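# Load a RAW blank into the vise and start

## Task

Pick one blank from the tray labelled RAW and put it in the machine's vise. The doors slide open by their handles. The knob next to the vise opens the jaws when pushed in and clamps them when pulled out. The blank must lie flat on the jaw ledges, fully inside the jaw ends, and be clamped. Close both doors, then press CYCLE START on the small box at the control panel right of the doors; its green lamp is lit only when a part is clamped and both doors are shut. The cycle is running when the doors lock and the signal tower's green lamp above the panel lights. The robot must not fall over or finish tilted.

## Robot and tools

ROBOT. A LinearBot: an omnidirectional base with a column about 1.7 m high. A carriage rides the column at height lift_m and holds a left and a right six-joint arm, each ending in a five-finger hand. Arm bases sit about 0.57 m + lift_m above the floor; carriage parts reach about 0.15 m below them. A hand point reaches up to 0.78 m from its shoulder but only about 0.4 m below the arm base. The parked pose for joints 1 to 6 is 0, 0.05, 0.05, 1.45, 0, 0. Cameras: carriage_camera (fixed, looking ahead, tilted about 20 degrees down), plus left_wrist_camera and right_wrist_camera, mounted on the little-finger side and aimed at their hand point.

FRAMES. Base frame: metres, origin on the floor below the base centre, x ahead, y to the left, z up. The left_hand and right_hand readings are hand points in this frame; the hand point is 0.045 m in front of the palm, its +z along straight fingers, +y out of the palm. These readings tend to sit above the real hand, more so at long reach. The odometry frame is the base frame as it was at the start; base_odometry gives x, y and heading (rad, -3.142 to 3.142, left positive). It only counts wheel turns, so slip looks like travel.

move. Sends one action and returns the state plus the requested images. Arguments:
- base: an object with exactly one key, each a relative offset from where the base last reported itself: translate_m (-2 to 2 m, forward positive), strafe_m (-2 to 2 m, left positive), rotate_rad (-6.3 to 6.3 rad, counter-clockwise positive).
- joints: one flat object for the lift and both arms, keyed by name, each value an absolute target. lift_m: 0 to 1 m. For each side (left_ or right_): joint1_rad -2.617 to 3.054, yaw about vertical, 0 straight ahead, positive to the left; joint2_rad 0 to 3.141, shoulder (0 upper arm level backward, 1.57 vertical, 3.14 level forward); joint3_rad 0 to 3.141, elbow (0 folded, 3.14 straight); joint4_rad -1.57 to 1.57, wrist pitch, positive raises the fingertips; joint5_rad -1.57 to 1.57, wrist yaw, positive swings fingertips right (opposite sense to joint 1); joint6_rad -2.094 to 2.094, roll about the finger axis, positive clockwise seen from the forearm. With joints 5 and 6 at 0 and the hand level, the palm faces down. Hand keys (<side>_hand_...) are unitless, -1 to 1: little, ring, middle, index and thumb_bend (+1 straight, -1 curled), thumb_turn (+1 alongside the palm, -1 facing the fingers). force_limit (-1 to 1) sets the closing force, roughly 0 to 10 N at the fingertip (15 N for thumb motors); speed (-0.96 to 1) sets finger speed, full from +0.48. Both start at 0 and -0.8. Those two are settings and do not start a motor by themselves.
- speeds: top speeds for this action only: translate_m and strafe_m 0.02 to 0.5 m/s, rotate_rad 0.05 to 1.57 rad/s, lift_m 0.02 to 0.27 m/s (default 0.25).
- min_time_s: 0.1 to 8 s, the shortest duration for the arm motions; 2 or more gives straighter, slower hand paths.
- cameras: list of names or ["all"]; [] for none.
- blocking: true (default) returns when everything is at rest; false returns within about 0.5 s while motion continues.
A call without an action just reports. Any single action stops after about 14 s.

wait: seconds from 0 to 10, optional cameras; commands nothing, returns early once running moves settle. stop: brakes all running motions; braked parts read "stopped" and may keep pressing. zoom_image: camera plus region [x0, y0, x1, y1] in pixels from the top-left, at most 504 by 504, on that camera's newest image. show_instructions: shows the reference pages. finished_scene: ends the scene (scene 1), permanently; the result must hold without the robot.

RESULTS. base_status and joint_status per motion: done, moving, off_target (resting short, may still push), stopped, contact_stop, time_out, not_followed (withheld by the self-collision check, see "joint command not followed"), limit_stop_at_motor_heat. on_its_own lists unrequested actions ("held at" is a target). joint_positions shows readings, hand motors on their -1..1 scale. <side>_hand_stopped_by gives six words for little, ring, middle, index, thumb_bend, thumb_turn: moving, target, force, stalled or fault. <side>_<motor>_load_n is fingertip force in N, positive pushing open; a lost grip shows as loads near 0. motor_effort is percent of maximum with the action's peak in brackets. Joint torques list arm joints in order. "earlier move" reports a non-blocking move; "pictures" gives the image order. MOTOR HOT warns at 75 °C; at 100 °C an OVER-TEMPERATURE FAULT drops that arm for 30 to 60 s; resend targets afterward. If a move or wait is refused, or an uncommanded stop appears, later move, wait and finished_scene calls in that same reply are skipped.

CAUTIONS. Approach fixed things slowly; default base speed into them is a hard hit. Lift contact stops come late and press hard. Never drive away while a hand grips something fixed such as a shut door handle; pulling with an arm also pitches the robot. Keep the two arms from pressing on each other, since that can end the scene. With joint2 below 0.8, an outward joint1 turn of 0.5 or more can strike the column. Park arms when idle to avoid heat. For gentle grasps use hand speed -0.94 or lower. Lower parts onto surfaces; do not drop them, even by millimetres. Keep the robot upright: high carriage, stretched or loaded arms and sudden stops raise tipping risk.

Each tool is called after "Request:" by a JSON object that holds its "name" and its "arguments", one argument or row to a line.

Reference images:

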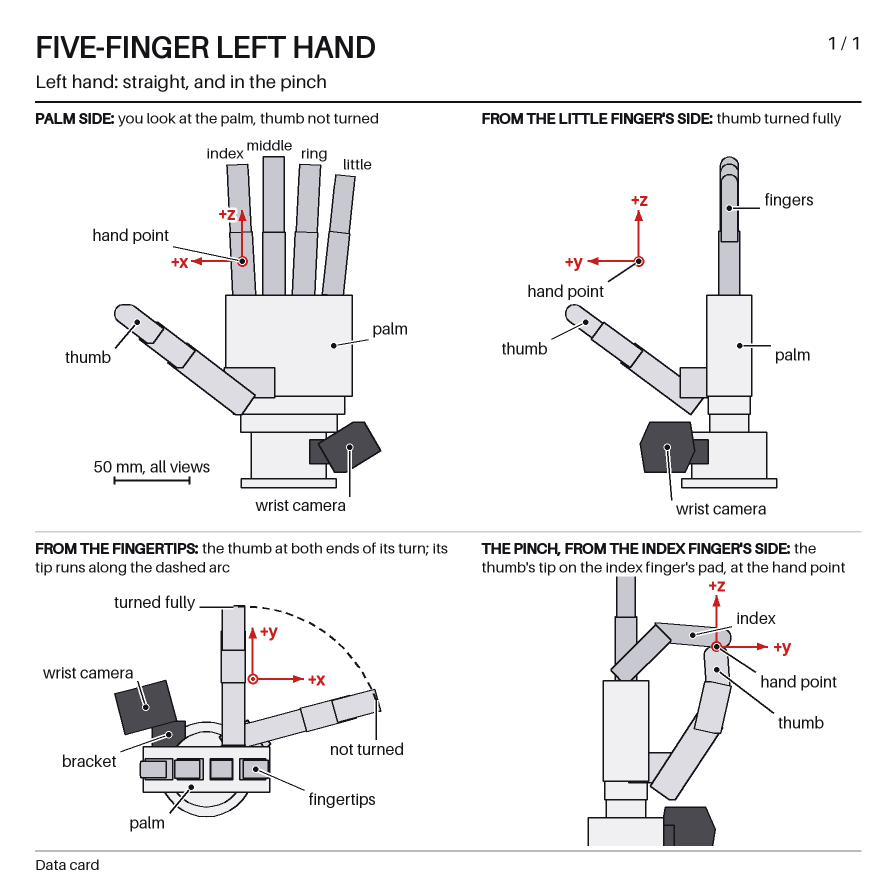

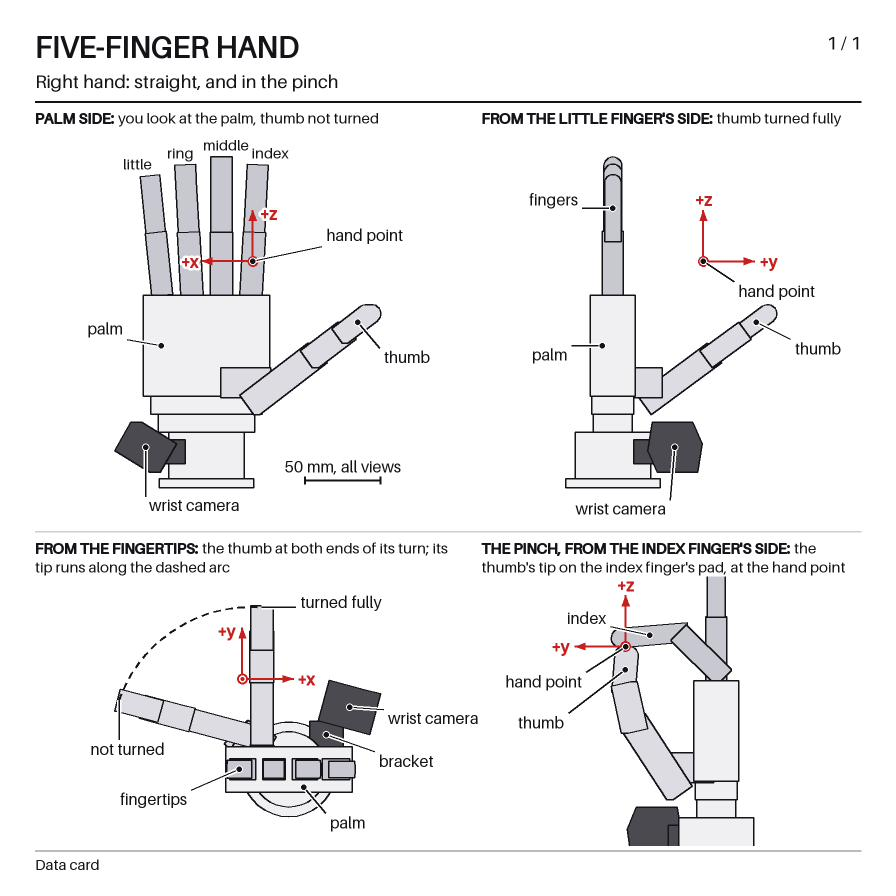

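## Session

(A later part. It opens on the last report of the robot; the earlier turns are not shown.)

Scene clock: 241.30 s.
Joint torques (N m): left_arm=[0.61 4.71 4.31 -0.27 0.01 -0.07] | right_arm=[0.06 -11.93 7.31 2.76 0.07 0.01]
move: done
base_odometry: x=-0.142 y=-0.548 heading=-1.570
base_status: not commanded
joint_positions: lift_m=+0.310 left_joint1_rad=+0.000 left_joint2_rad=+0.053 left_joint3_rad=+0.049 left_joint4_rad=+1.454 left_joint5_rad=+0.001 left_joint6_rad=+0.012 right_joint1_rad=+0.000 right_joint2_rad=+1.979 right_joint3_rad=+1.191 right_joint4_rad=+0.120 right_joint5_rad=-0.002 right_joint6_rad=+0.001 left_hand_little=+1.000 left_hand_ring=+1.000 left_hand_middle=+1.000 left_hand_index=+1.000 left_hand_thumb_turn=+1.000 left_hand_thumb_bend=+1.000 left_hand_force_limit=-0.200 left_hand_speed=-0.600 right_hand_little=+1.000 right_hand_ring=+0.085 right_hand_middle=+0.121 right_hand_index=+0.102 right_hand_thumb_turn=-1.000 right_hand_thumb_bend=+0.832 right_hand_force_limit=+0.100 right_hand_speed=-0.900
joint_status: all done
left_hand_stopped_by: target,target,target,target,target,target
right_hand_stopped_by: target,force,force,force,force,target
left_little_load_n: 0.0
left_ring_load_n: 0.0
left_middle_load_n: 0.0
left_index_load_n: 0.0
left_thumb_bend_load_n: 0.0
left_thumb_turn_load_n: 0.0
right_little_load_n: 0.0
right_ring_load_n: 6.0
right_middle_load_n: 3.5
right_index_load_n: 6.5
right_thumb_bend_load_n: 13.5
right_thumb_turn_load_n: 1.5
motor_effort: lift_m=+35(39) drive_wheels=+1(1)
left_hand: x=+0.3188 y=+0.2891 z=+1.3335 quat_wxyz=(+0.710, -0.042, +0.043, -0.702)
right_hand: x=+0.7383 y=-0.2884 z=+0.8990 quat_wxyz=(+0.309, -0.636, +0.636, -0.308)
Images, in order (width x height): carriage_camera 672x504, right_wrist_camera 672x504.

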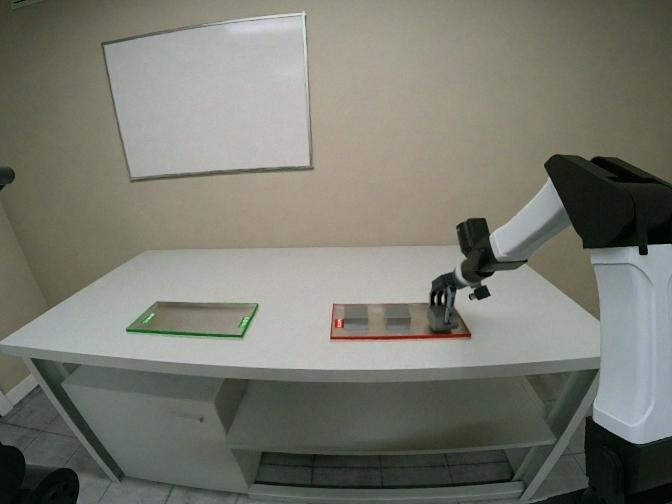

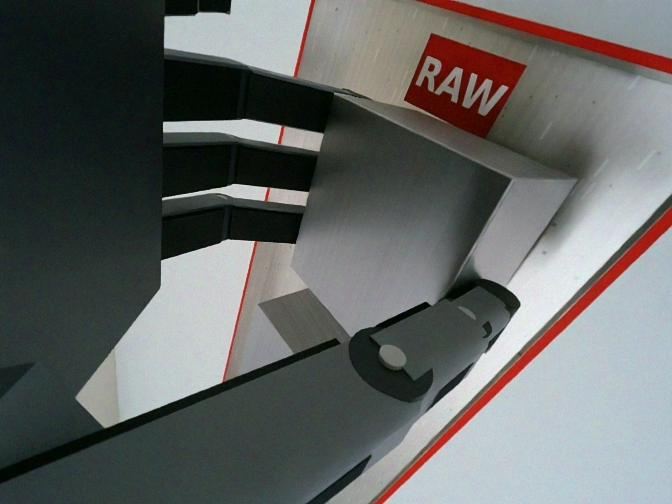

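Request:
{"name": "move", "arguments": {
  "joints": {"lift_m": 0.42, "right_joint4_rad": 0.235},
  "speeds": {"lift_m": 0.1},
  "min_time_s": 1.5,
  "cameras": ["carriage_camera", "right_wrist_camera"]
}}

Request:
{"name": "zoom_image", "arguments": {
  "camera": "carriage_camera",
  "region": [400, 250, 520, 350]
}}

Scene clock: 243.37 s.
Joint torques (N m): left_arm=[0.59 4.59 4.25 -0.25 0.03 -0.08] | right_arm=[0.05 -12.74 7.68 2.98 0.07 0.01]
move: off_target
base_odometry: x=-0.142 y=-0.548 heading=-1.570
base_status: not commanded
joint_positions: lift_m=+0.420 left_joint1_rad=+0.000 left_joint2_rad=+0.053 left_joint3_rad=+0.049 left_joint4_rad=+1.454 left_joint5_rad=+0.001 left_joint6_rad=+0.012 right_joint1_rad=+0.000 right_joint2_rad=+1.986 right_joint3_rad=+1.188 right_joint4_rad=+0.165 right_joint5_rad=-0.001 right_joint6_rad=+0.001 left_hand_little=+1.000 left_hand_ring=+1.000 left_hand_middle=+1.000 left_hand_index=+1.000 left_hand_thumb_turn=+1.000 left_hand_thumb_bend=+1.000 left_hand_force_limit=-0.200 left_hand_speed=-0.600 right_hand_little=+1.000 right_hand_ring=+0.085 right_hand_middle=+0.121 right_hand_index=+0.102 right_hand_thumb_turn=-1.000 right_hand_thumb_bend=+0.832 right_hand_force_limit=+0.100 right_hand_speed=-0.900
joint_status: right_joint4_rad off_target (ended at +0.165, target +0.235); the others done
left_hand_stopped_by: target,target,target,target,target,target
right_hand_stopped_by: target,force,force,force,force,target
left_little_load_n: 0.0
left_ring_load_n: 0.0
left_middle_load_n: 0.0
left_index_load_n: 0.0
left_thumb_bend_load_n: 0.0
left_thumb_turn_load_n: 0.0
right_little_load_n: 0.0
right_ring_load_n: 6.0
right_middle_load_n: 3.5
right_index_load_n: 6.5
right_thumb_bend_load_n: 13.5
right_thumb_turn_load_n: 1.5
motor_effort: lift_m=+33(42) drive_wheels=+1(3)
left_hand: x=+0.3188 y=+0.2891 z=+1.4436 quat_wxyz=(+0.710, -0.042, +0.043, -0.702)
right_hand: x=+0.7459 y=-0.2886 z=+1.0124 quat_wxyz=(+0.320, -0.631, +0.631, -0.319)
Images, in order (width x height): carriage_camera 672x504, right_wrist_camera 672x504.

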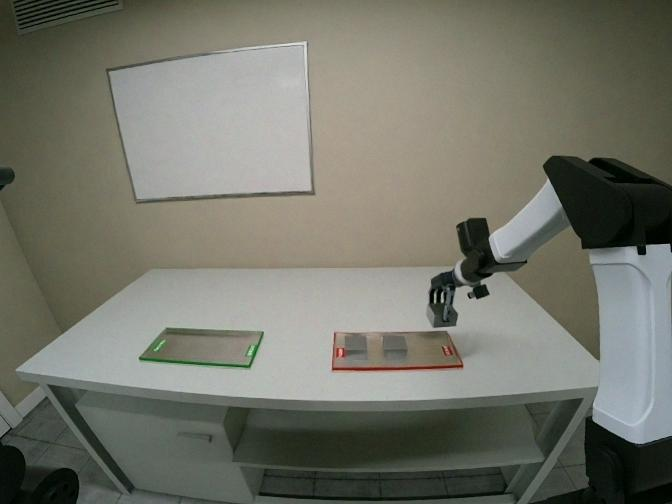

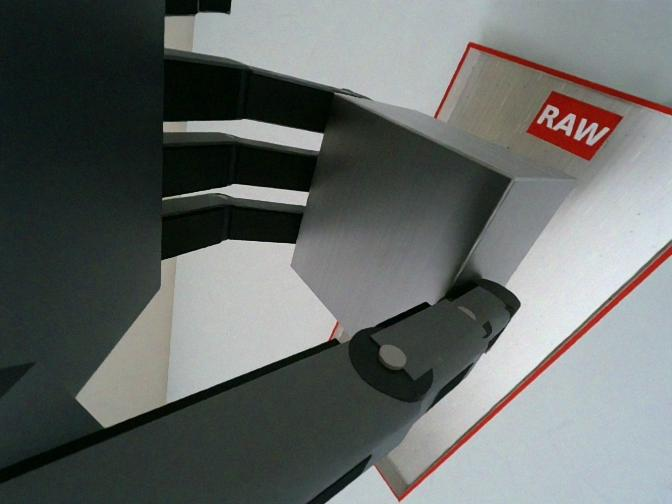

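Scaled by 4.200 from the camera's image (finer frame: 960x720).

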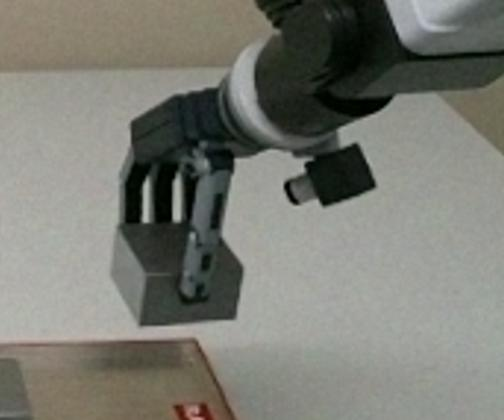

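Request:
{"name": "move", "arguments": {
  "base": {"translate_m": -0.35},
  "speeds": {"translate_m": 0.2},
  "joints": {"right_joint1_rad": 0, "right_joint2_rad": 0.82, "right_joint3_rad": 0.37, "right_joint4_rad": -0.07, "right_joint5_rad": 0, "right_joint6_rad": 0},
  "min_time_s": 3,
  "cameras": ["carriage_camera", "right_wrist_camera"]
}}

Scene clock: 247.03 s.
Joint torques (N m): left_arm=[0.61 4.67 4.21 -0.23 0.03 -0.08] | right_arm=[0.05 -4.51 8.2 2.88 0.06 0.01]
move: off_target
base_odometry: x=-0.143 y=-0.198 heading=-1.570
base_status: done
joint_positions: lift_m=+0.420 left_joint1_rad=+0.000 left_joint2_rad=+0.053 left_joint3_rad=+0.049 left_joint4_rad=+1.451 left_joint5_rad=+0.001 left_joint6_rad=+0.012 right_joint1_rad=+0.000 right_joint2_rad=+0.848 right_joint3_rad=+0.363 right_joint4_rad=-0.128 right_joint5_rad=-0.001 right_joint6_rad=+0.001 left_hand_little=+1.000 left_hand_ring=+1.000 left_hand_middle=+1.000 left_hand_index=+1.000 left_hand_thumb_turn=+1.000 left_hand_thumb_bend=+1.000 left_hand_force_limit=-0.200 left_hand_speed=-0.600 right_hand_little=+1.000 right_hand_ring=+0.085 right_hand_middle=+0.121 right_hand_index=+0.102 right_hand_thumb_turn=-1.000 right_hand_thumb_bend=+0.832 right_hand_force_limit=+0.100 right_hand_speed=-0.900
joint_status: right_joint4_rad off_target (ended at -0.127, target -0.070); the others done
left_hand_stopped_by: target,target,target,target,target,target
right_hand_stopped_by: target,force,force,force,force,target
left_little_load_n: 0.0
left_ring_load_n: 0.0
left_middle_load_n: 0.0
left_index_load_n: 0.0
left_thumb_bend_load_n: 0.0
left_thumb_turn_load_n: 0.0
right_little_load_n: 0.0
right_ring_load_n: 6.0
right_middle_load_n: 3.5
right_index_load_n: 6.5
right_thumb_bend_load_n: 14.0
right_thumb_turn_load_n: 1.5
motor_effort: lift_m=+33(34) drive_wheels=-2(7)
left_hand: x=+0.3195 y=+0.2891 z=+1.4434 quat_wxyz=(+0.710, -0.043, +0.044, -0.702)
right_hand: x=+0.4997 y=-0.2886 z=+1.0449 quat_wxyz=(+0.326, -0.627, +0.628, -0.326)
Images, in order (width x height): carriage_camera 672x504, right_wrist_camera 672x504.

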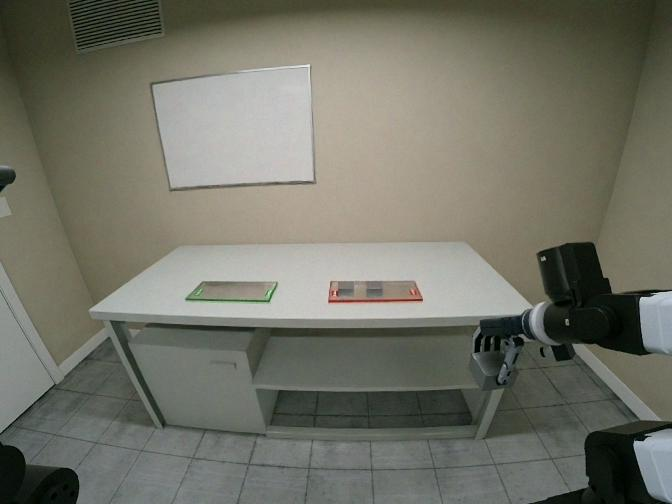

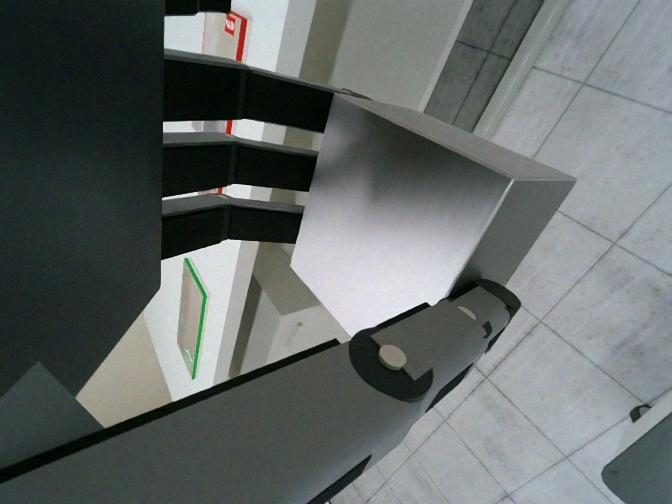

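Request:
{"name": "move", "arguments": {
  "base": {"rotate_rad": 3.1416},
  "speeds": {"rotate_rad": 0.8},
  "cameras": []
}}

Request:
{"name": "move", "arguments": {
  "base": {"strafe_m": 0.278},
  "speeds": {"strafe_m": 0.2},
  "cameras": []
}}

Request:
{"name": "move", "arguments": {
  "base": {"translate_m": 0.55},
  "speeds": {"translate_m": 0.25},
  "cameras": ["carriage_camera", "right_wrist_camera"]
}}

Scene clock: 252.60 s.
Joint torques (N m): left_arm=[0.64 4.71 4.23 -0.18 0.02 -0.09] | right_arm=[0.05 -4.48 8.18 2.94 0.01 0.01]
move: done
base_odometry: x=-0.143 y=-0.198 heading=+1.571
base_status: done
joint_positions: lift_m=+0.420 left_joint1_rad=+0.000 left_joint2_rad=+0.053 left_joint3_rad=+0.049 left_joint4_rad=+1.451 left_joint5_rad=+0.001 left_joint6_rad=+0.012 right_joint1_rad=+0.000 right_joint2_rad=+0.847 right_joint3_rad=+0.363 right_joint4_rad=-0.133 right_joint5_rad=+0.004 right_joint6_rad=+0.001 left_hand_little=+1.000 left_hand_ring=+1.000 left_hand_middle=+1.000 left_hand_index=+1.000 left_hand_thumb_turn=+1.000 left_hand_thumb_bend=+1.000 left_hand_force_limit=-0.200 left_hand_speed=-0.600 right_hand_little=+1.000 right_hand_ring=+0.085 right_hand_middle=+0.121 right_hand_index=+0.102 right_hand_thumb_turn=-1.000 right_hand_thumb_bend=+0.832 right_hand_force_limit=+0.100 right_hand_speed=-0.900
joint_status: not commanded
left_hand_stopped_by: target,target,target,target,target,target
right_hand_stopped_by: target,force,force,force,force,target
left_little_load_n: 0.0
left_ring_load_n: 0.0
left_middle_load_n: 0.0
left_index_load_n: 0.0
left_thumb_bend_load_n: 0.0
left_thumb_turn_load_n: 0.0
right_little_load_n: 0.0
right_ring_load_n: 6.0
right_middle_load_n: 3.5
right_index_load_n: 6.5
right_thumb_bend_load_n: 13.5
right_thumb_turn_load_n: 1.5
motor_effort: lift_m=+33(34) drive_wheels=+3(9)
left_hand: x=+0.3196 y=+0.2890 z=+1.4433 quat_wxyz=(+0.710, -0.043, +0.044, -0.702)
right_hand: x=+0.4988 y=-0.2894 z=+1.0442 quat_wxyz=(+0.323, -0.627, +0.629, -0.326)

Scene clock: 255.10 s.
Joint torques (N m): left_arm=[0.57 4.66 4.25 -0.21 0.01 -0.08] | right_arm=[0.05 -4.3 8.16 2.95 -0.01 0.01]
move: done
base_odometry: x=-0.421 y=-0.199 heading=+1.572
base_status: done
joint_positions: lift_m=+0.420 left_joint1_rad=+0.000 left_joint2_rad=+0.053 left_joint3_rad=+0.049 left_joint4_rad=+1.451 left_joint5_rad=+0.001 left_joint6_rad=+0.012 right_joint1_rad=+0.000 right_joint2_rad=+0.846 right_joint3_rad=+0.363 right_joint4_rad=-0.134 right_joint5_rad=+0.006 right_joint6_rad=+0.001 left_hand_little=+1.000 left_hand_ring=+1.000 left_hand_middle=+1.000 left_hand_index=+1.000 left_hand_thumb_turn=+1.000 left_hand_thumb_bend=+1.000 left_hand_force_limit=-0.200 left_hand_speed=-0.600 right_hand_little=+1.000 right_hand_ring=+0.085 right_hand_middle=+0.121 right_hand_index=+0.102 right_hand_thumb_turn=-1.000 right_hand_thumb_bend=+0.832 right_hand_force_limit=+0.100 right_hand_speed=-0.900
joint_status: not commanded
left_hand_stopped_by: target,target,target,target,target,target
right_hand_stopped_by: target,force,force,force,force,target
left_little_load_n: 0.0
left_ring_load_n: 0.0
left_middle_load_n: 0.0
left_index_load_n: 0.0
left_thumb_bend_load_n: 0.0
left_thumb_turn_load_n: 0.0
right_little_load_n: 0.0
right_ring_load_n: 6.0
right_middle_load_n: 3.5
right_index_load_n: 6.5
right_thumb_bend_load_n: 14.0
right_thumb_turn_load_n: 1.5
motor_effort: lift_m=+33(34) drive_wheels=-7(10)
left_hand: x=+0.3196 y=+0.2890 z=+1.4433 quat_wxyz=(+0.710, -0.043, +0.044, -0.702)
right_hand: x=+0.4987 y=-0.2897 z=+1.0441 quat_wxyz=(+0.323, -0.627, +0.630, -0.326)

Scene clock: 258.60 s.
Joint torques (N m): left_arm=[0.64 4.48 4.16 -0.17 0.04 -0.08] | right_arm=[0.05 -3.99 8.17 2.98 -0.01 0.01]
move: done
base_odometry: x=-0.422 y=+0.351 heading=+1.573
base_status: done
joint_positions: lift_m=+0.420 left_joint1_rad=+0.000 left_joint2_rad=+0.053 left_joint3_rad=+0.049 left_joint4_rad=+1.449 left_joint5_rad=+0.001 left_joint6_rad=+0.012 right_joint1_rad=+0.000 right_joint2_rad=+0.843 right_joint3_rad=+0.363 right_joint4_rad=-0.137 right_joint5_rad=+0.006 right_joint6_rad=+0.001 left_hand_little=+1.000 left_hand_ring=+1.000 left_hand_middle=+1.000 left_hand_index=+1.000 left_hand_thumb_turn=+1.000 left_hand_thumb_bend=+1.000 left_hand_force_limit=-0.200 left_hand_speed=-0.600 right_hand_little=+1.000 right_hand_ring=+0.085 right_hand_middle=+0.121 right_hand_index=+0.102 right_hand_thumb_turn=-1.000 right_hand_thumb_bend=+0.832 right_hand_force_limit=+0.100 right_hand_speed=-0.900
joint_status: not commanded
left_hand_stopped_by: target,target,target,target,target,target
right_hand_stopped_by: target,force,force,force,force,target
left_little_load_n: 0.0
left_ring_load_n: 0.0
left_middle_load_n: 0.0
left_index_load_n: 0.5
left_thumb_bend_load_n: 0.0
left_thumb_turn_load_n: 0.0
right_little_load_n: 0.0
right_ring_load_n: 6.0
right_middle_load_n: 3.5
right_index_load_n: 6.5
right_thumb_bend_load_n: 13.5
right_thumb_turn_load_n: 1.5
motor_effort: lift_m=+33(34) drive_wheels=-4(7)
left_hand: x=+0.3200 y=+0.2890 z=+1.4432 quat_wxyz=(+0.710, -0.044, +0.045, -0.702)
right_hand: x=+0.4983 y=-0.2897 z=+1.0444 quat_wxyz=(+0.323, -0.627, +0.630, -0.326)
Images, in order (width x height): carriage_camera 672x504, right_wrist_camera 672x504.

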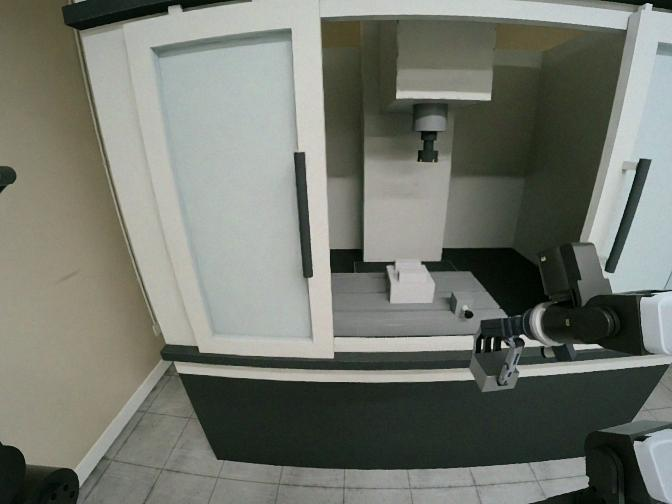

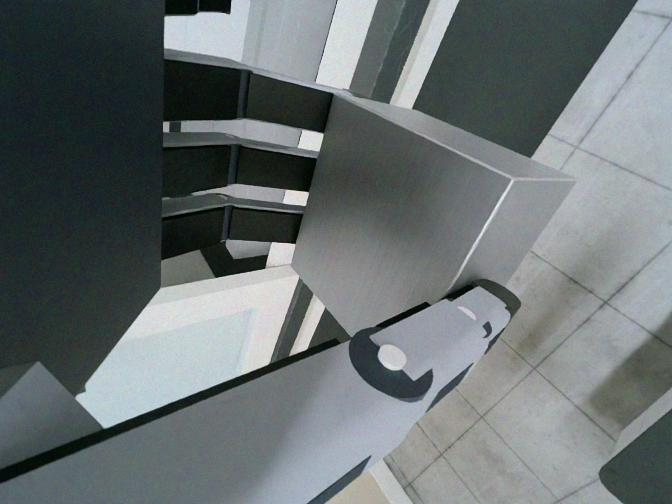

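Request:
{"name": "move", "arguments": {
  "joints": {"right_joint1_rad": 0, "right_joint2_rad": 2.105, "right_joint3_rad": 1.55, "right_joint4_rad": 0.045, "right_joint5_rad": 0, "right_joint6_rad": 0},
  "min_time_s": 3,
  "cameras": ["carriage_camera", "right_wrist_camera"]
}}

Request:
{"name": "move", "arguments": {
  "base": {"translate_m": 0.2},
  "speeds": {"translate_m": 0.12},
  "cameras": ["carriage_camera", "right_wrist_camera"]
}}

Scene clock: 262.33 s.
Joint torques (N m): left_arm=[0.62 4.62 4.25 -0.2 0.02 -0.08] | right_arm=[0.03 -13.53 11.59 3.09 -0.01 0.01]
move: off_target
base_odometry: x=-0.422 y=+0.351 heading=+1.573
base_status: not commanded
joint_positions: lift_m=+0.420 left_joint1_rad=+0.000 left_joint2_rad=+0.053 left_joint3_rad=+0.049 left_joint4_rad=+1.450 left_joint5_rad=+0.001 left_joint6_rad=+0.012 right_joint1_rad=+0.000 right_joint2_rad=+2.099 right_joint3_rad=+1.502 right_joint4_rad=-0.034 right_joint5_rad=+0.006 right_joint6_rad=+0.001 left_hand_little=+1.000 left_hand_ring=+1.000 left_hand_middle=+1.000 left_hand_index=+1.000 left_hand_thumb_turn=+1.000 left_hand_thumb_bend=+1.000 left_hand_force_limit=-0.200 left_hand_speed=-0.600 right_hand_little=+1.000 right_hand_ring=+0.085 right_hand_middle=+0.121 right_hand_index=+0.102 right_hand_thumb_turn=-1.000 right_hand_thumb_bend=+0.832 right_hand_force_limit=+0.100 right_hand_speed=-0.900
joint_status: right_joint4_rad off_target (ended at -0.034, target +0.045); the others done
left_hand_stopped_by: target,target,target,target,target,target
right_hand_stopped_by: target,force,force,force,force,target
left_little_load_n: 0.0
left_ring_load_n: 0.0
left_middle_load_n: 0.0
left_index_load_n: 0.0
left_thumb_bend_load_n: 0.0
left_thumb_turn_load_n: 0.0
right_little_load_n: 0.0
right_ring_load_n: 6.0
right_middle_load_n: 3.5
right_index_load_n: 6.5
right_thumb_bend_load_n: 13.5
right_thumb_turn_load_n: 1.5
motor_effort: lift_m=+33(34) drive_wheels=+2(4)
left_hand: x=+0.3198 y=+0.2890 z=+1.4432 quat_wxyz=(+0.710, -0.043, +0.045, -0.702)
right_hand: x=+0.7954 y=-0.2899 z=+1.0446 quat_wxyz=(+0.318, -0.629, +0.632, -0.322)
Images, in order (width x height): carriage_camera 672x504, right_wrist_camera 672x504.

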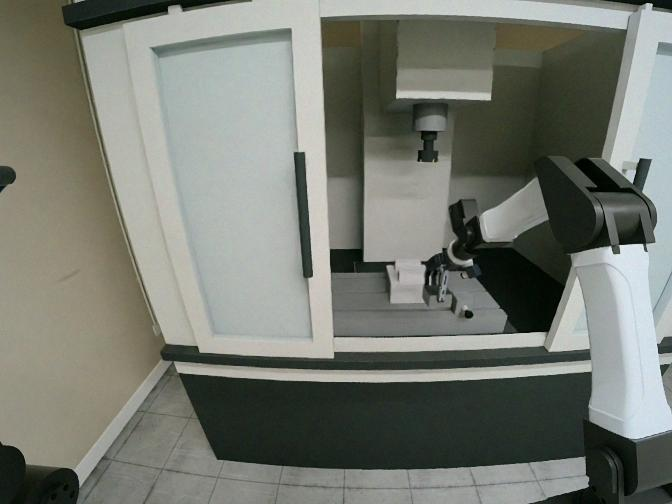

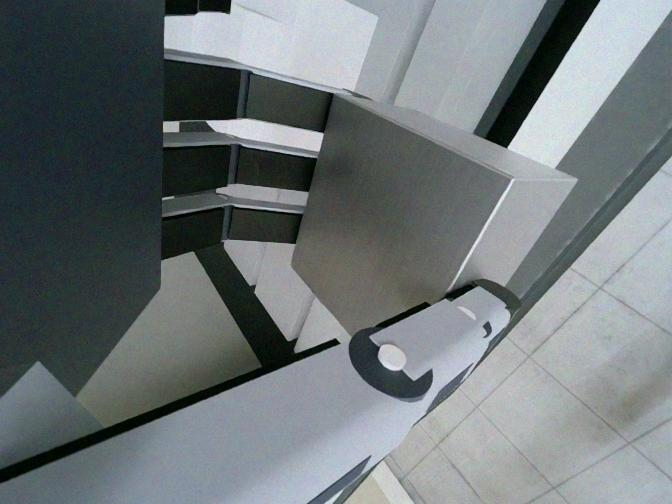

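Scene clock: 264.77 s.
Joint torques (N m): left_arm=[0.59 4.64 4.26 -0.17 0.04 -0.09] | right_arm=[0.05 -13.6 11.51 3.02 -0.01 0.01]
move: done
base_odometry: x=-0.423 y=+0.551 heading=+1.573
base_status: done
joint_positions: lift_m=+0.420 left_joint1_rad=+0.000 left_joint2_rad=+0.053 left_joint3_rad=+0.049 left_joint4_rad=+1.448 left_joint5_rad=+0.001 left_joint6_rad=+0.012 right_joint1_rad=+0.000 right_joint2_rad=+2.099 right_joint3_rad=+1.503 right_joint4_rad=-0.027 right_joint5_rad=+0.006 right_joint6_rad=+0.001 left_hand_little=+1.000 left_hand_ring=+1.000 left_hand_middle=+1.000 left_hand_index=+1.000 left_hand_thumb_turn=+1.000 left_hand_thumb_bend=+1.000 left_hand_force_limit=-0.200 left_hand_speed=-0.600 right_hand_little=+1.000 right_hand_ring=+0.085 right_hand_middle=+0.121 right_hand_index=+0.102 right_hand_thumb_turn=-1.000 right_hand_thumb_bend=+0.832 right_hand_force_limit=+0.100 right_hand_speed=-0.900
joint_status: not commanded
left_hand_stopped_by: target,target,target,target,target,target
right_hand_stopped_by: target,force,force,force,force,target
left_little_load_n: 0.0
left_ring_load_n: 0.0
left_middle_load_n: 0.0
left_index_load_n: 0.0
left_thumb_bend_load_n: 0.0
left_thumb_turn_load_n: 0.0
right_little_load_n: 0.0
right_ring_load_n: 6.0
right_middle_load_n: 3.5
right_index_load_n: 6.5
right_thumb_bend_load_n: 14.0
right_thumb_turn_load_n: 1.5
motor_effort: lift_m=+33(34) drive_wheels=-4(7)
left_hand: x=+0.3203 y=+0.2890 z=+1.4431 quat_wxyz=(+0.710, -0.044, +0.045, -0.702)
right_hand: x=+0.7972 y=-0.2899 z=+1.0464 quat_wxyz=(+0.321, -0.628, +0.631, -0.324)
Images, in order (width x height): carriage_camera 672x504, right_wrist_camera 672x504.

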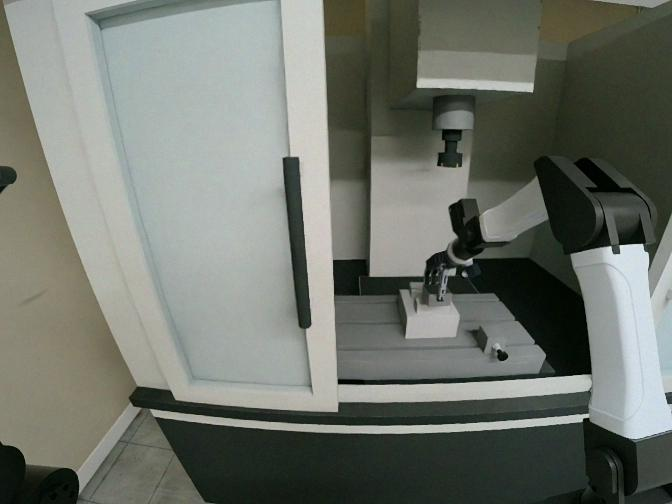

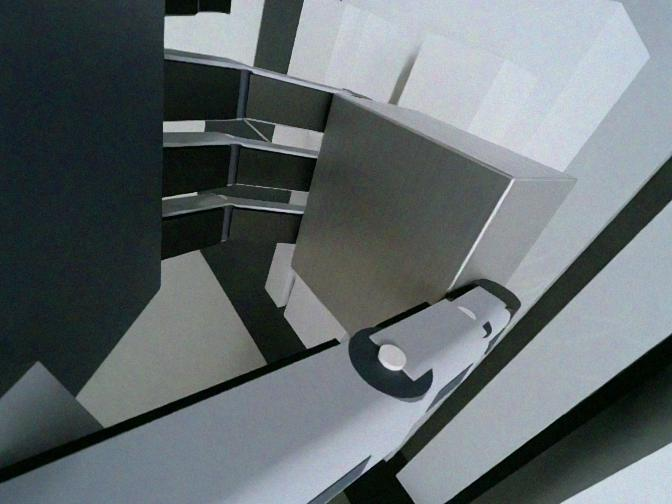

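Request:
{"name": "zoom_image", "arguments": {
  "camera": "carriage_camera",
  "region": [380, 240, 500, 350]
}}

Request:
{"name": "zoom_image", "arguments": {
  "camera": "right_wrist_camera",
  "region": [160, 0, 664, 400]
}}

Scaled by 4.200 from the camera's image (finer frame: 960x720).

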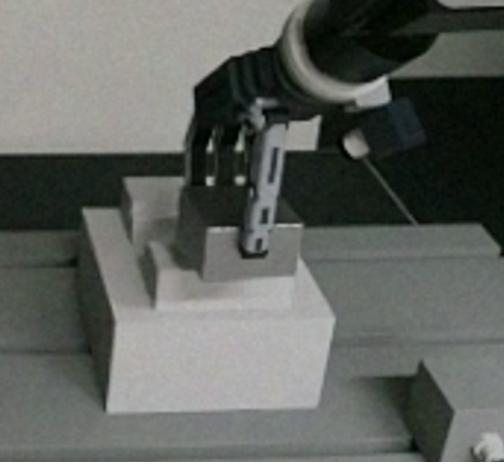

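Scaled by 1.000.

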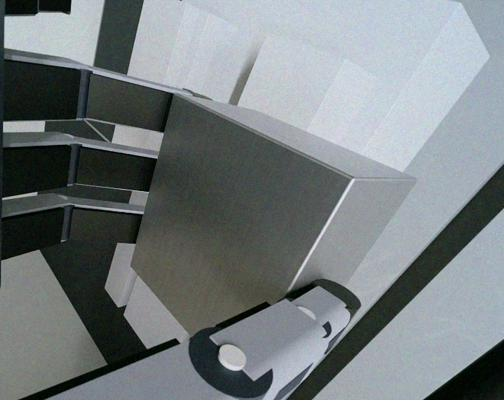

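Request:
{"name": "move", "arguments": {
  "base": {"translate_m": 0.05},
  "speeds": {"translate_m": 0.08},
  "joints": {"lift_m": 0.40},
  "cameras": ["carriage_camera", "right_wrist_camera"]
}}

Request:
{"name": "zoom_image", "arguments": {
  "camera": "carriage_camera",
  "region": [390, 250, 490, 350]
}}

Request:
{"name": "zoom_image", "arguments": {
  "camera": "right_wrist_camera",
  "region": [160, 0, 664, 400]
}}

Scene clock: 266.40 s.
Joint torques (N m): left_arm=[0.57 4.7 4.25 -0.2 0.02 -0.08] | right_arm=[0.05 -14.99 10.59 3 -0.01 0.01]
move: done
base_odometry: x=-0.423 y=+0.601 heading=+1.574
base_status: done
joint_positions: lift_m=+0.400 left_joint1_rad=+0.000 left_joint2_rad=+0.052 left_joint3_rad=+0.049 left_joint4_rad=+1.452 left_joint5_rad=+0.001 left_joint6_rad=+0.012 right_joint1_rad=+0.000 right_joint2_rad=+2.112 right_joint3_rad=+1.512 right_joint4_rad=-0.025 right_joint5_rad=+0.006 right_joint6_rad=+0.001 left_hand_little=+1.000 left_hand_ring=+1.000 left_hand_middle=+1.000 left_hand_index=+1.000 left_hand_thumb_turn=+1.000 left_hand_thumb_bend=+1.000 left_hand_force_limit=-0.200 left_hand_speed=-0.600 right_hand_little=+1.000 right_hand_ring=+0.085 right_hand_middle=+0.121 right_hand_index=+0.102 right_hand_thumb_turn=-1.000 right_hand_thumb_bend=+0.832 right_hand_force_limit=+0.100 right_hand_speed=-0.900
joint_status: all done
left_hand_stopped_by: target,target,target,target,target,target
right_hand_stopped_by: target,force,force,force,force,target
left_little_load_n: 0.0
left_ring_load_n: 0.0
left_middle_load_n: 0.0
left_index_load_n: 0.0
left_thumb_bend_load_n: 0.0
left_thumb_turn_load_n: 0.0
right_little_load_n: 0.0
right_ring_load_n: 6.0
right_middle_load_n: 3.5
right_index_load_n: 6.5
right_thumb_bend_load_n: 14.0
right_thumb_turn_load_n: 1.5
motor_effort: lift_m=+27(28) drive_wheels=-4(8)
left_hand: x=+0.3193 y=+0.2890 z=+1.4239 quat_wxyz=(+0.710, -0.043, +0.044, -0.702)
right_hand: x=+0.7996 y=-0.2899 z=+1.0240 quat_wxyz=(+0.321, -0.628, +0.631, -0.324)
Images, in order (width x height): carriage_camera 672x504, right_wrist_camera 672x504.

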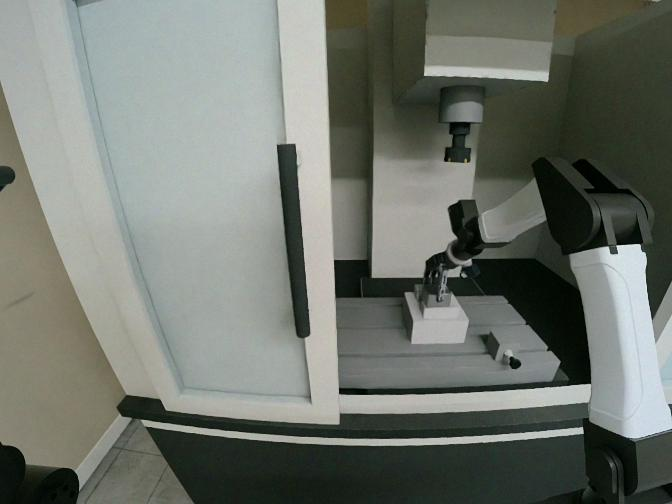

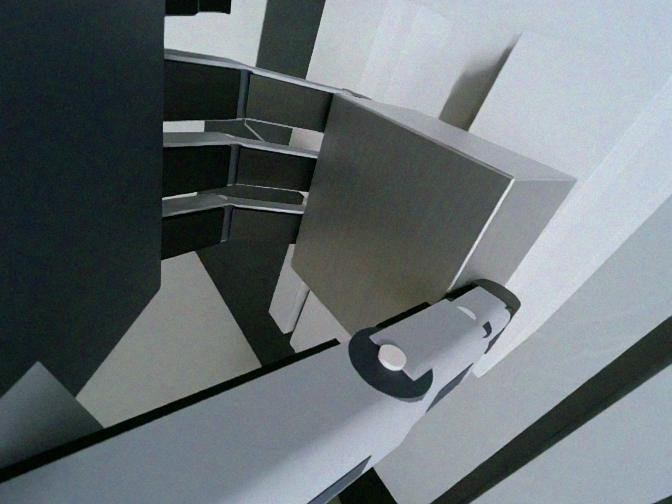

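Scaled by 5.040 from the camera's image (finer frame: 960x720).

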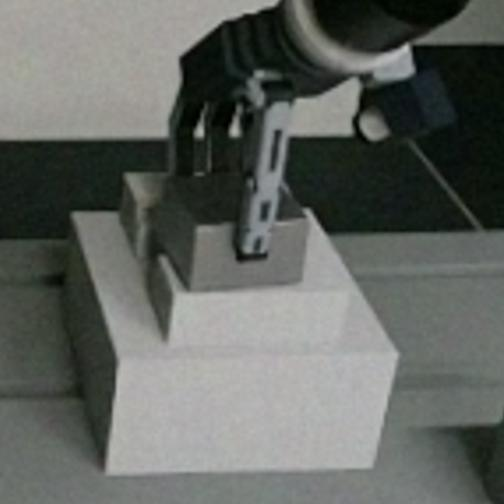

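Scaled by 1.000.

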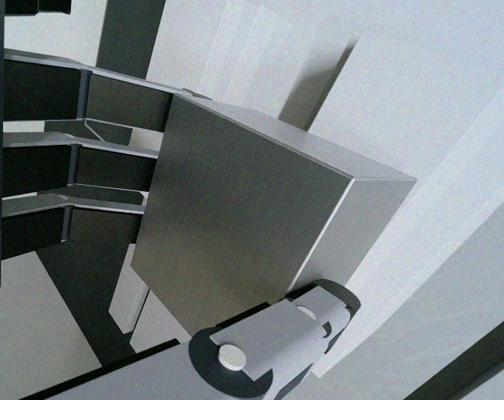

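Request:
{"name": "move", "arguments": {
  "base": {"strafe_m": -0.008},
  "speeds": {"strafe_m": 0.05},
  "cameras": []
}}

Request:
{"name": "move", "arguments": {
  "base": {"translate_m": 0.034},
  "speeds": {"translate_m": 0.05},
  "cameras": ["carriage_camera", "right_wrist_camera"]
}}

Request:
{"name": "zoom_image", "arguments": {
  "camera": "carriage_camera",
  "region": [400, 250, 500, 350]
}}

Request:
{"name": "zoom_image", "arguments": {
  "camera": "right_wrist_camera",
  "region": [260, 0, 660, 320]
}}

Scene clock: 267.97 s.
Joint torques (N m): left_arm=[0.61 4.72 4.23 -0.21 0 -0.08] | right_arm=[0.09 -14.99 10.65 2.96 -0.01 0.01]
move: done
base_odometry: x=-0.415 y=+0.602 heading=+1.574
base_status: done
joint_positions: lift_m=+0.400 left_joint1_rad=+0.000 left_joint2_rad=+0.052 left_joint3_rad=+0.049 left_joint4_rad=+1.453 left_joint5_rad=+0.001 left_joint6_rad=+0.012 right_joint1_rad=-0.001 right_joint2_rad=+2.112 right_joint3_rad=+1.512 right_joint4_rad=-0.023 right_joint5_rad=+0.006 right_joint6_rad=+0.001 left_hand_little=+1.000 left_hand_ring=+1.000 left_hand_middle=+1.000 left_hand_index=+1.000 left_hand_thumb_turn=+1.000 left_hand_thumb_bend=+1.000 left_hand_force_limit=-0.200 left_hand_speed=-0.600 right_hand_little=+1.000 right_hand_ring=+0.085 right_hand_middle=+0.121 right_hand_index=+0.102 right_hand_thumb_turn=-1.000 right_hand_thumb_bend=+0.832 right_hand_force_limit=+0.100 right_hand_speed=-0.900
joint_status: not commanded
left_hand_stopped_by: target,target,target,target,target,target
right_hand_stopped_by: target,force,force,force,force,target
left_little_load_n: 0.0
left_ring_load_n: 0.0
left_middle_load_n: 0.0
left_index_load_n: 0.0
left_thumb_bend_load_n: 0.0
left_thumb_turn_load_n: 0.0
right_little_load_n: 0.0
right_ring_load_n: 6.0
right_middle_load_n: 3.5
right_index_load_n: 6.5
right_thumb_bend_load_n: 13.5
right_thumb_turn_load_n: 2.0
motor_effort: lift_m=+27(28) drive_wheels=+3(4)
left_hand: x=+0.3189 y=+0.2890 z=+1.4240 quat_wxyz=(+0.710, -0.042, +0.043, -0.702)
right_hand: x=+0.8000 y=-0.2903 z=+1.0243 quat_wxyz=(+0.321, -0.628, +0.631, -0.325)

Scene clock: 269.20 s.
Joint torques (N m): left_arm=[0.58 4.79 4.11 -0.19 0.04 -0.08] | right_arm=[0.09 -14.94 10.65 2.97 0 0.01]
move: done
base_odometry: x=-0.415 y=+0.636 heading=+1.574
base_status: done
joint_positions: lift_m=+0.400 left_joint1_rad=+0.000 left_joint2_rad=+0.052 left_joint3_rad=+0.049 left_joint4_rad=+1.452 left_joint5_rad=+0.001 left_joint6_rad=+0.012 right_joint1_rad=-0.001 right_joint2_rad=+2.112 right_joint3_rad=+1.512 right_joint4_rad=-0.023 right_joint5_rad=+0.006 right_joint6_rad=+0.001 left_hand_little=+1.000 left_hand_ring=+1.000 left_hand_middle=+1.000 left_hand_index=+1.000 left_hand_thumb_turn=+1.000 left_hand_thumb_bend=+1.000 left_hand_force_limit=-0.200 left_hand_speed=-0.600 right_hand_little=+1.000 right_hand_ring=+0.085 right_hand_middle=+0.121 right_hand_index=+0.102 right_hand_thumb_turn=-1.000 right_hand_thumb_bend=+0.832 right_hand_force_limit=+0.100 right_hand_speed=-0.900
joint_status: not commanded
left_hand_stopped_by: target,target,target,target,target,target
right_hand_stopped_by: target,force,force,force,force,target
left_little_load_n: 0.0
left_ring_load_n: 0.0
left_middle_load_n: 0.0
left_index_load_n: 0.0
left_thumb_bend_load_n: 0.0
left_thumb_turn_load_n: 0.0
right_little_load_n: 0.0
right_ring_load_n: 6.0
right_middle_load_n: 3.5
right_index_load_n: 6.5
right_thumb_bend_load_n: 13.5
right_thumb_turn_load_n: 1.5
motor_effort: lift_m=+27(28) drive_wheels=-4(7)
left_hand: x=+0.3192 y=+0.2890 z=+1.4239 quat_wxyz=(+0.710, -0.042, +0.044, -0.702)
right_hand: x=+0.7999 y=-0.2903 z=+1.0242 quat_wxyz=(+0.321, -0.628, +0.631, -0.324)
Images, in order (width x height): carriage_camera 672x504, right_wrist_camera 672x504.

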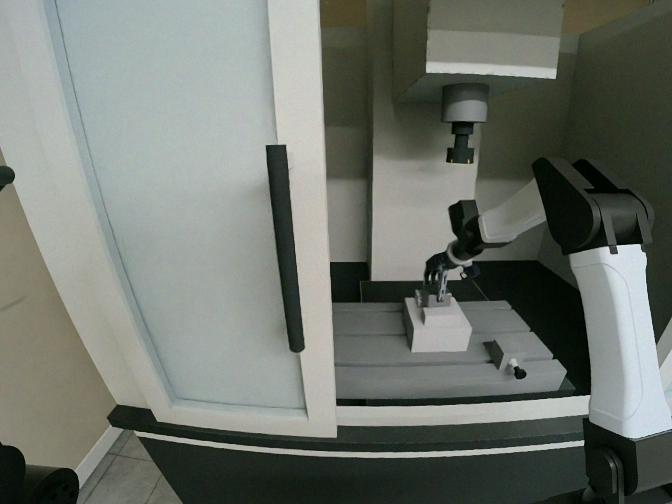

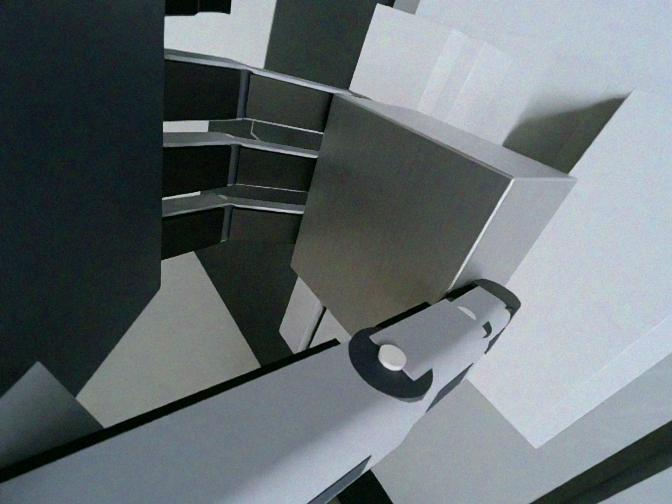

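Scaled by 5.040 from the camera's image (finer frame: 960x720).

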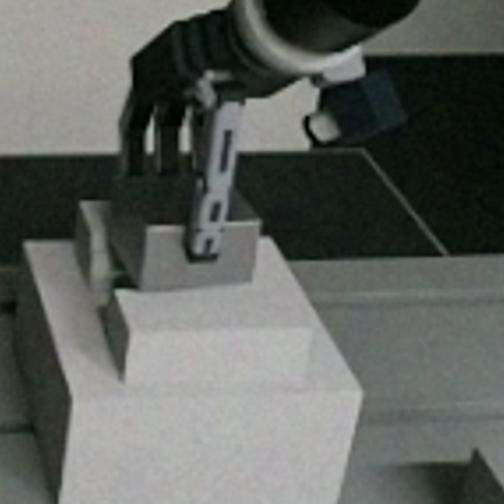

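Scaled by 1.260 from the camera's image (finer frame: 960x720).

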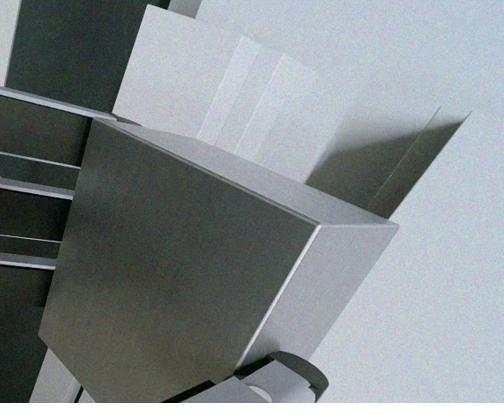

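Request:
{"name": "zoom_image", "arguments": {
  "camera": "right_wrist_camera",
  "region": [330, 0, 530, 150]
}}

Request:
{"name": "zoom_image", "arguments": {
  "camera": "right_wrist_camera",
  "region": [480, 60, 672, 210]
}}

Scaled by 2.520 from the camera's image (finer frame: 960x720).

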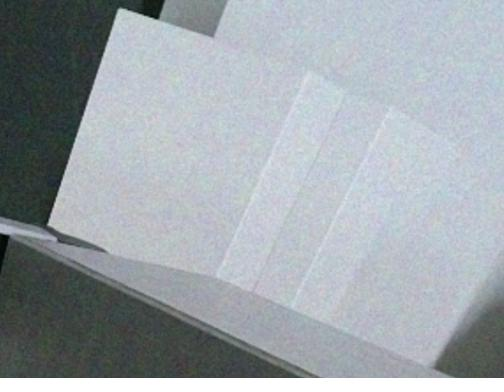

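Scaled by 2.625 from the camera's image (finer frame: 960x720).

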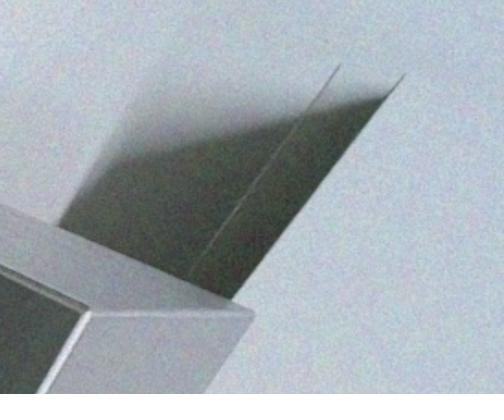

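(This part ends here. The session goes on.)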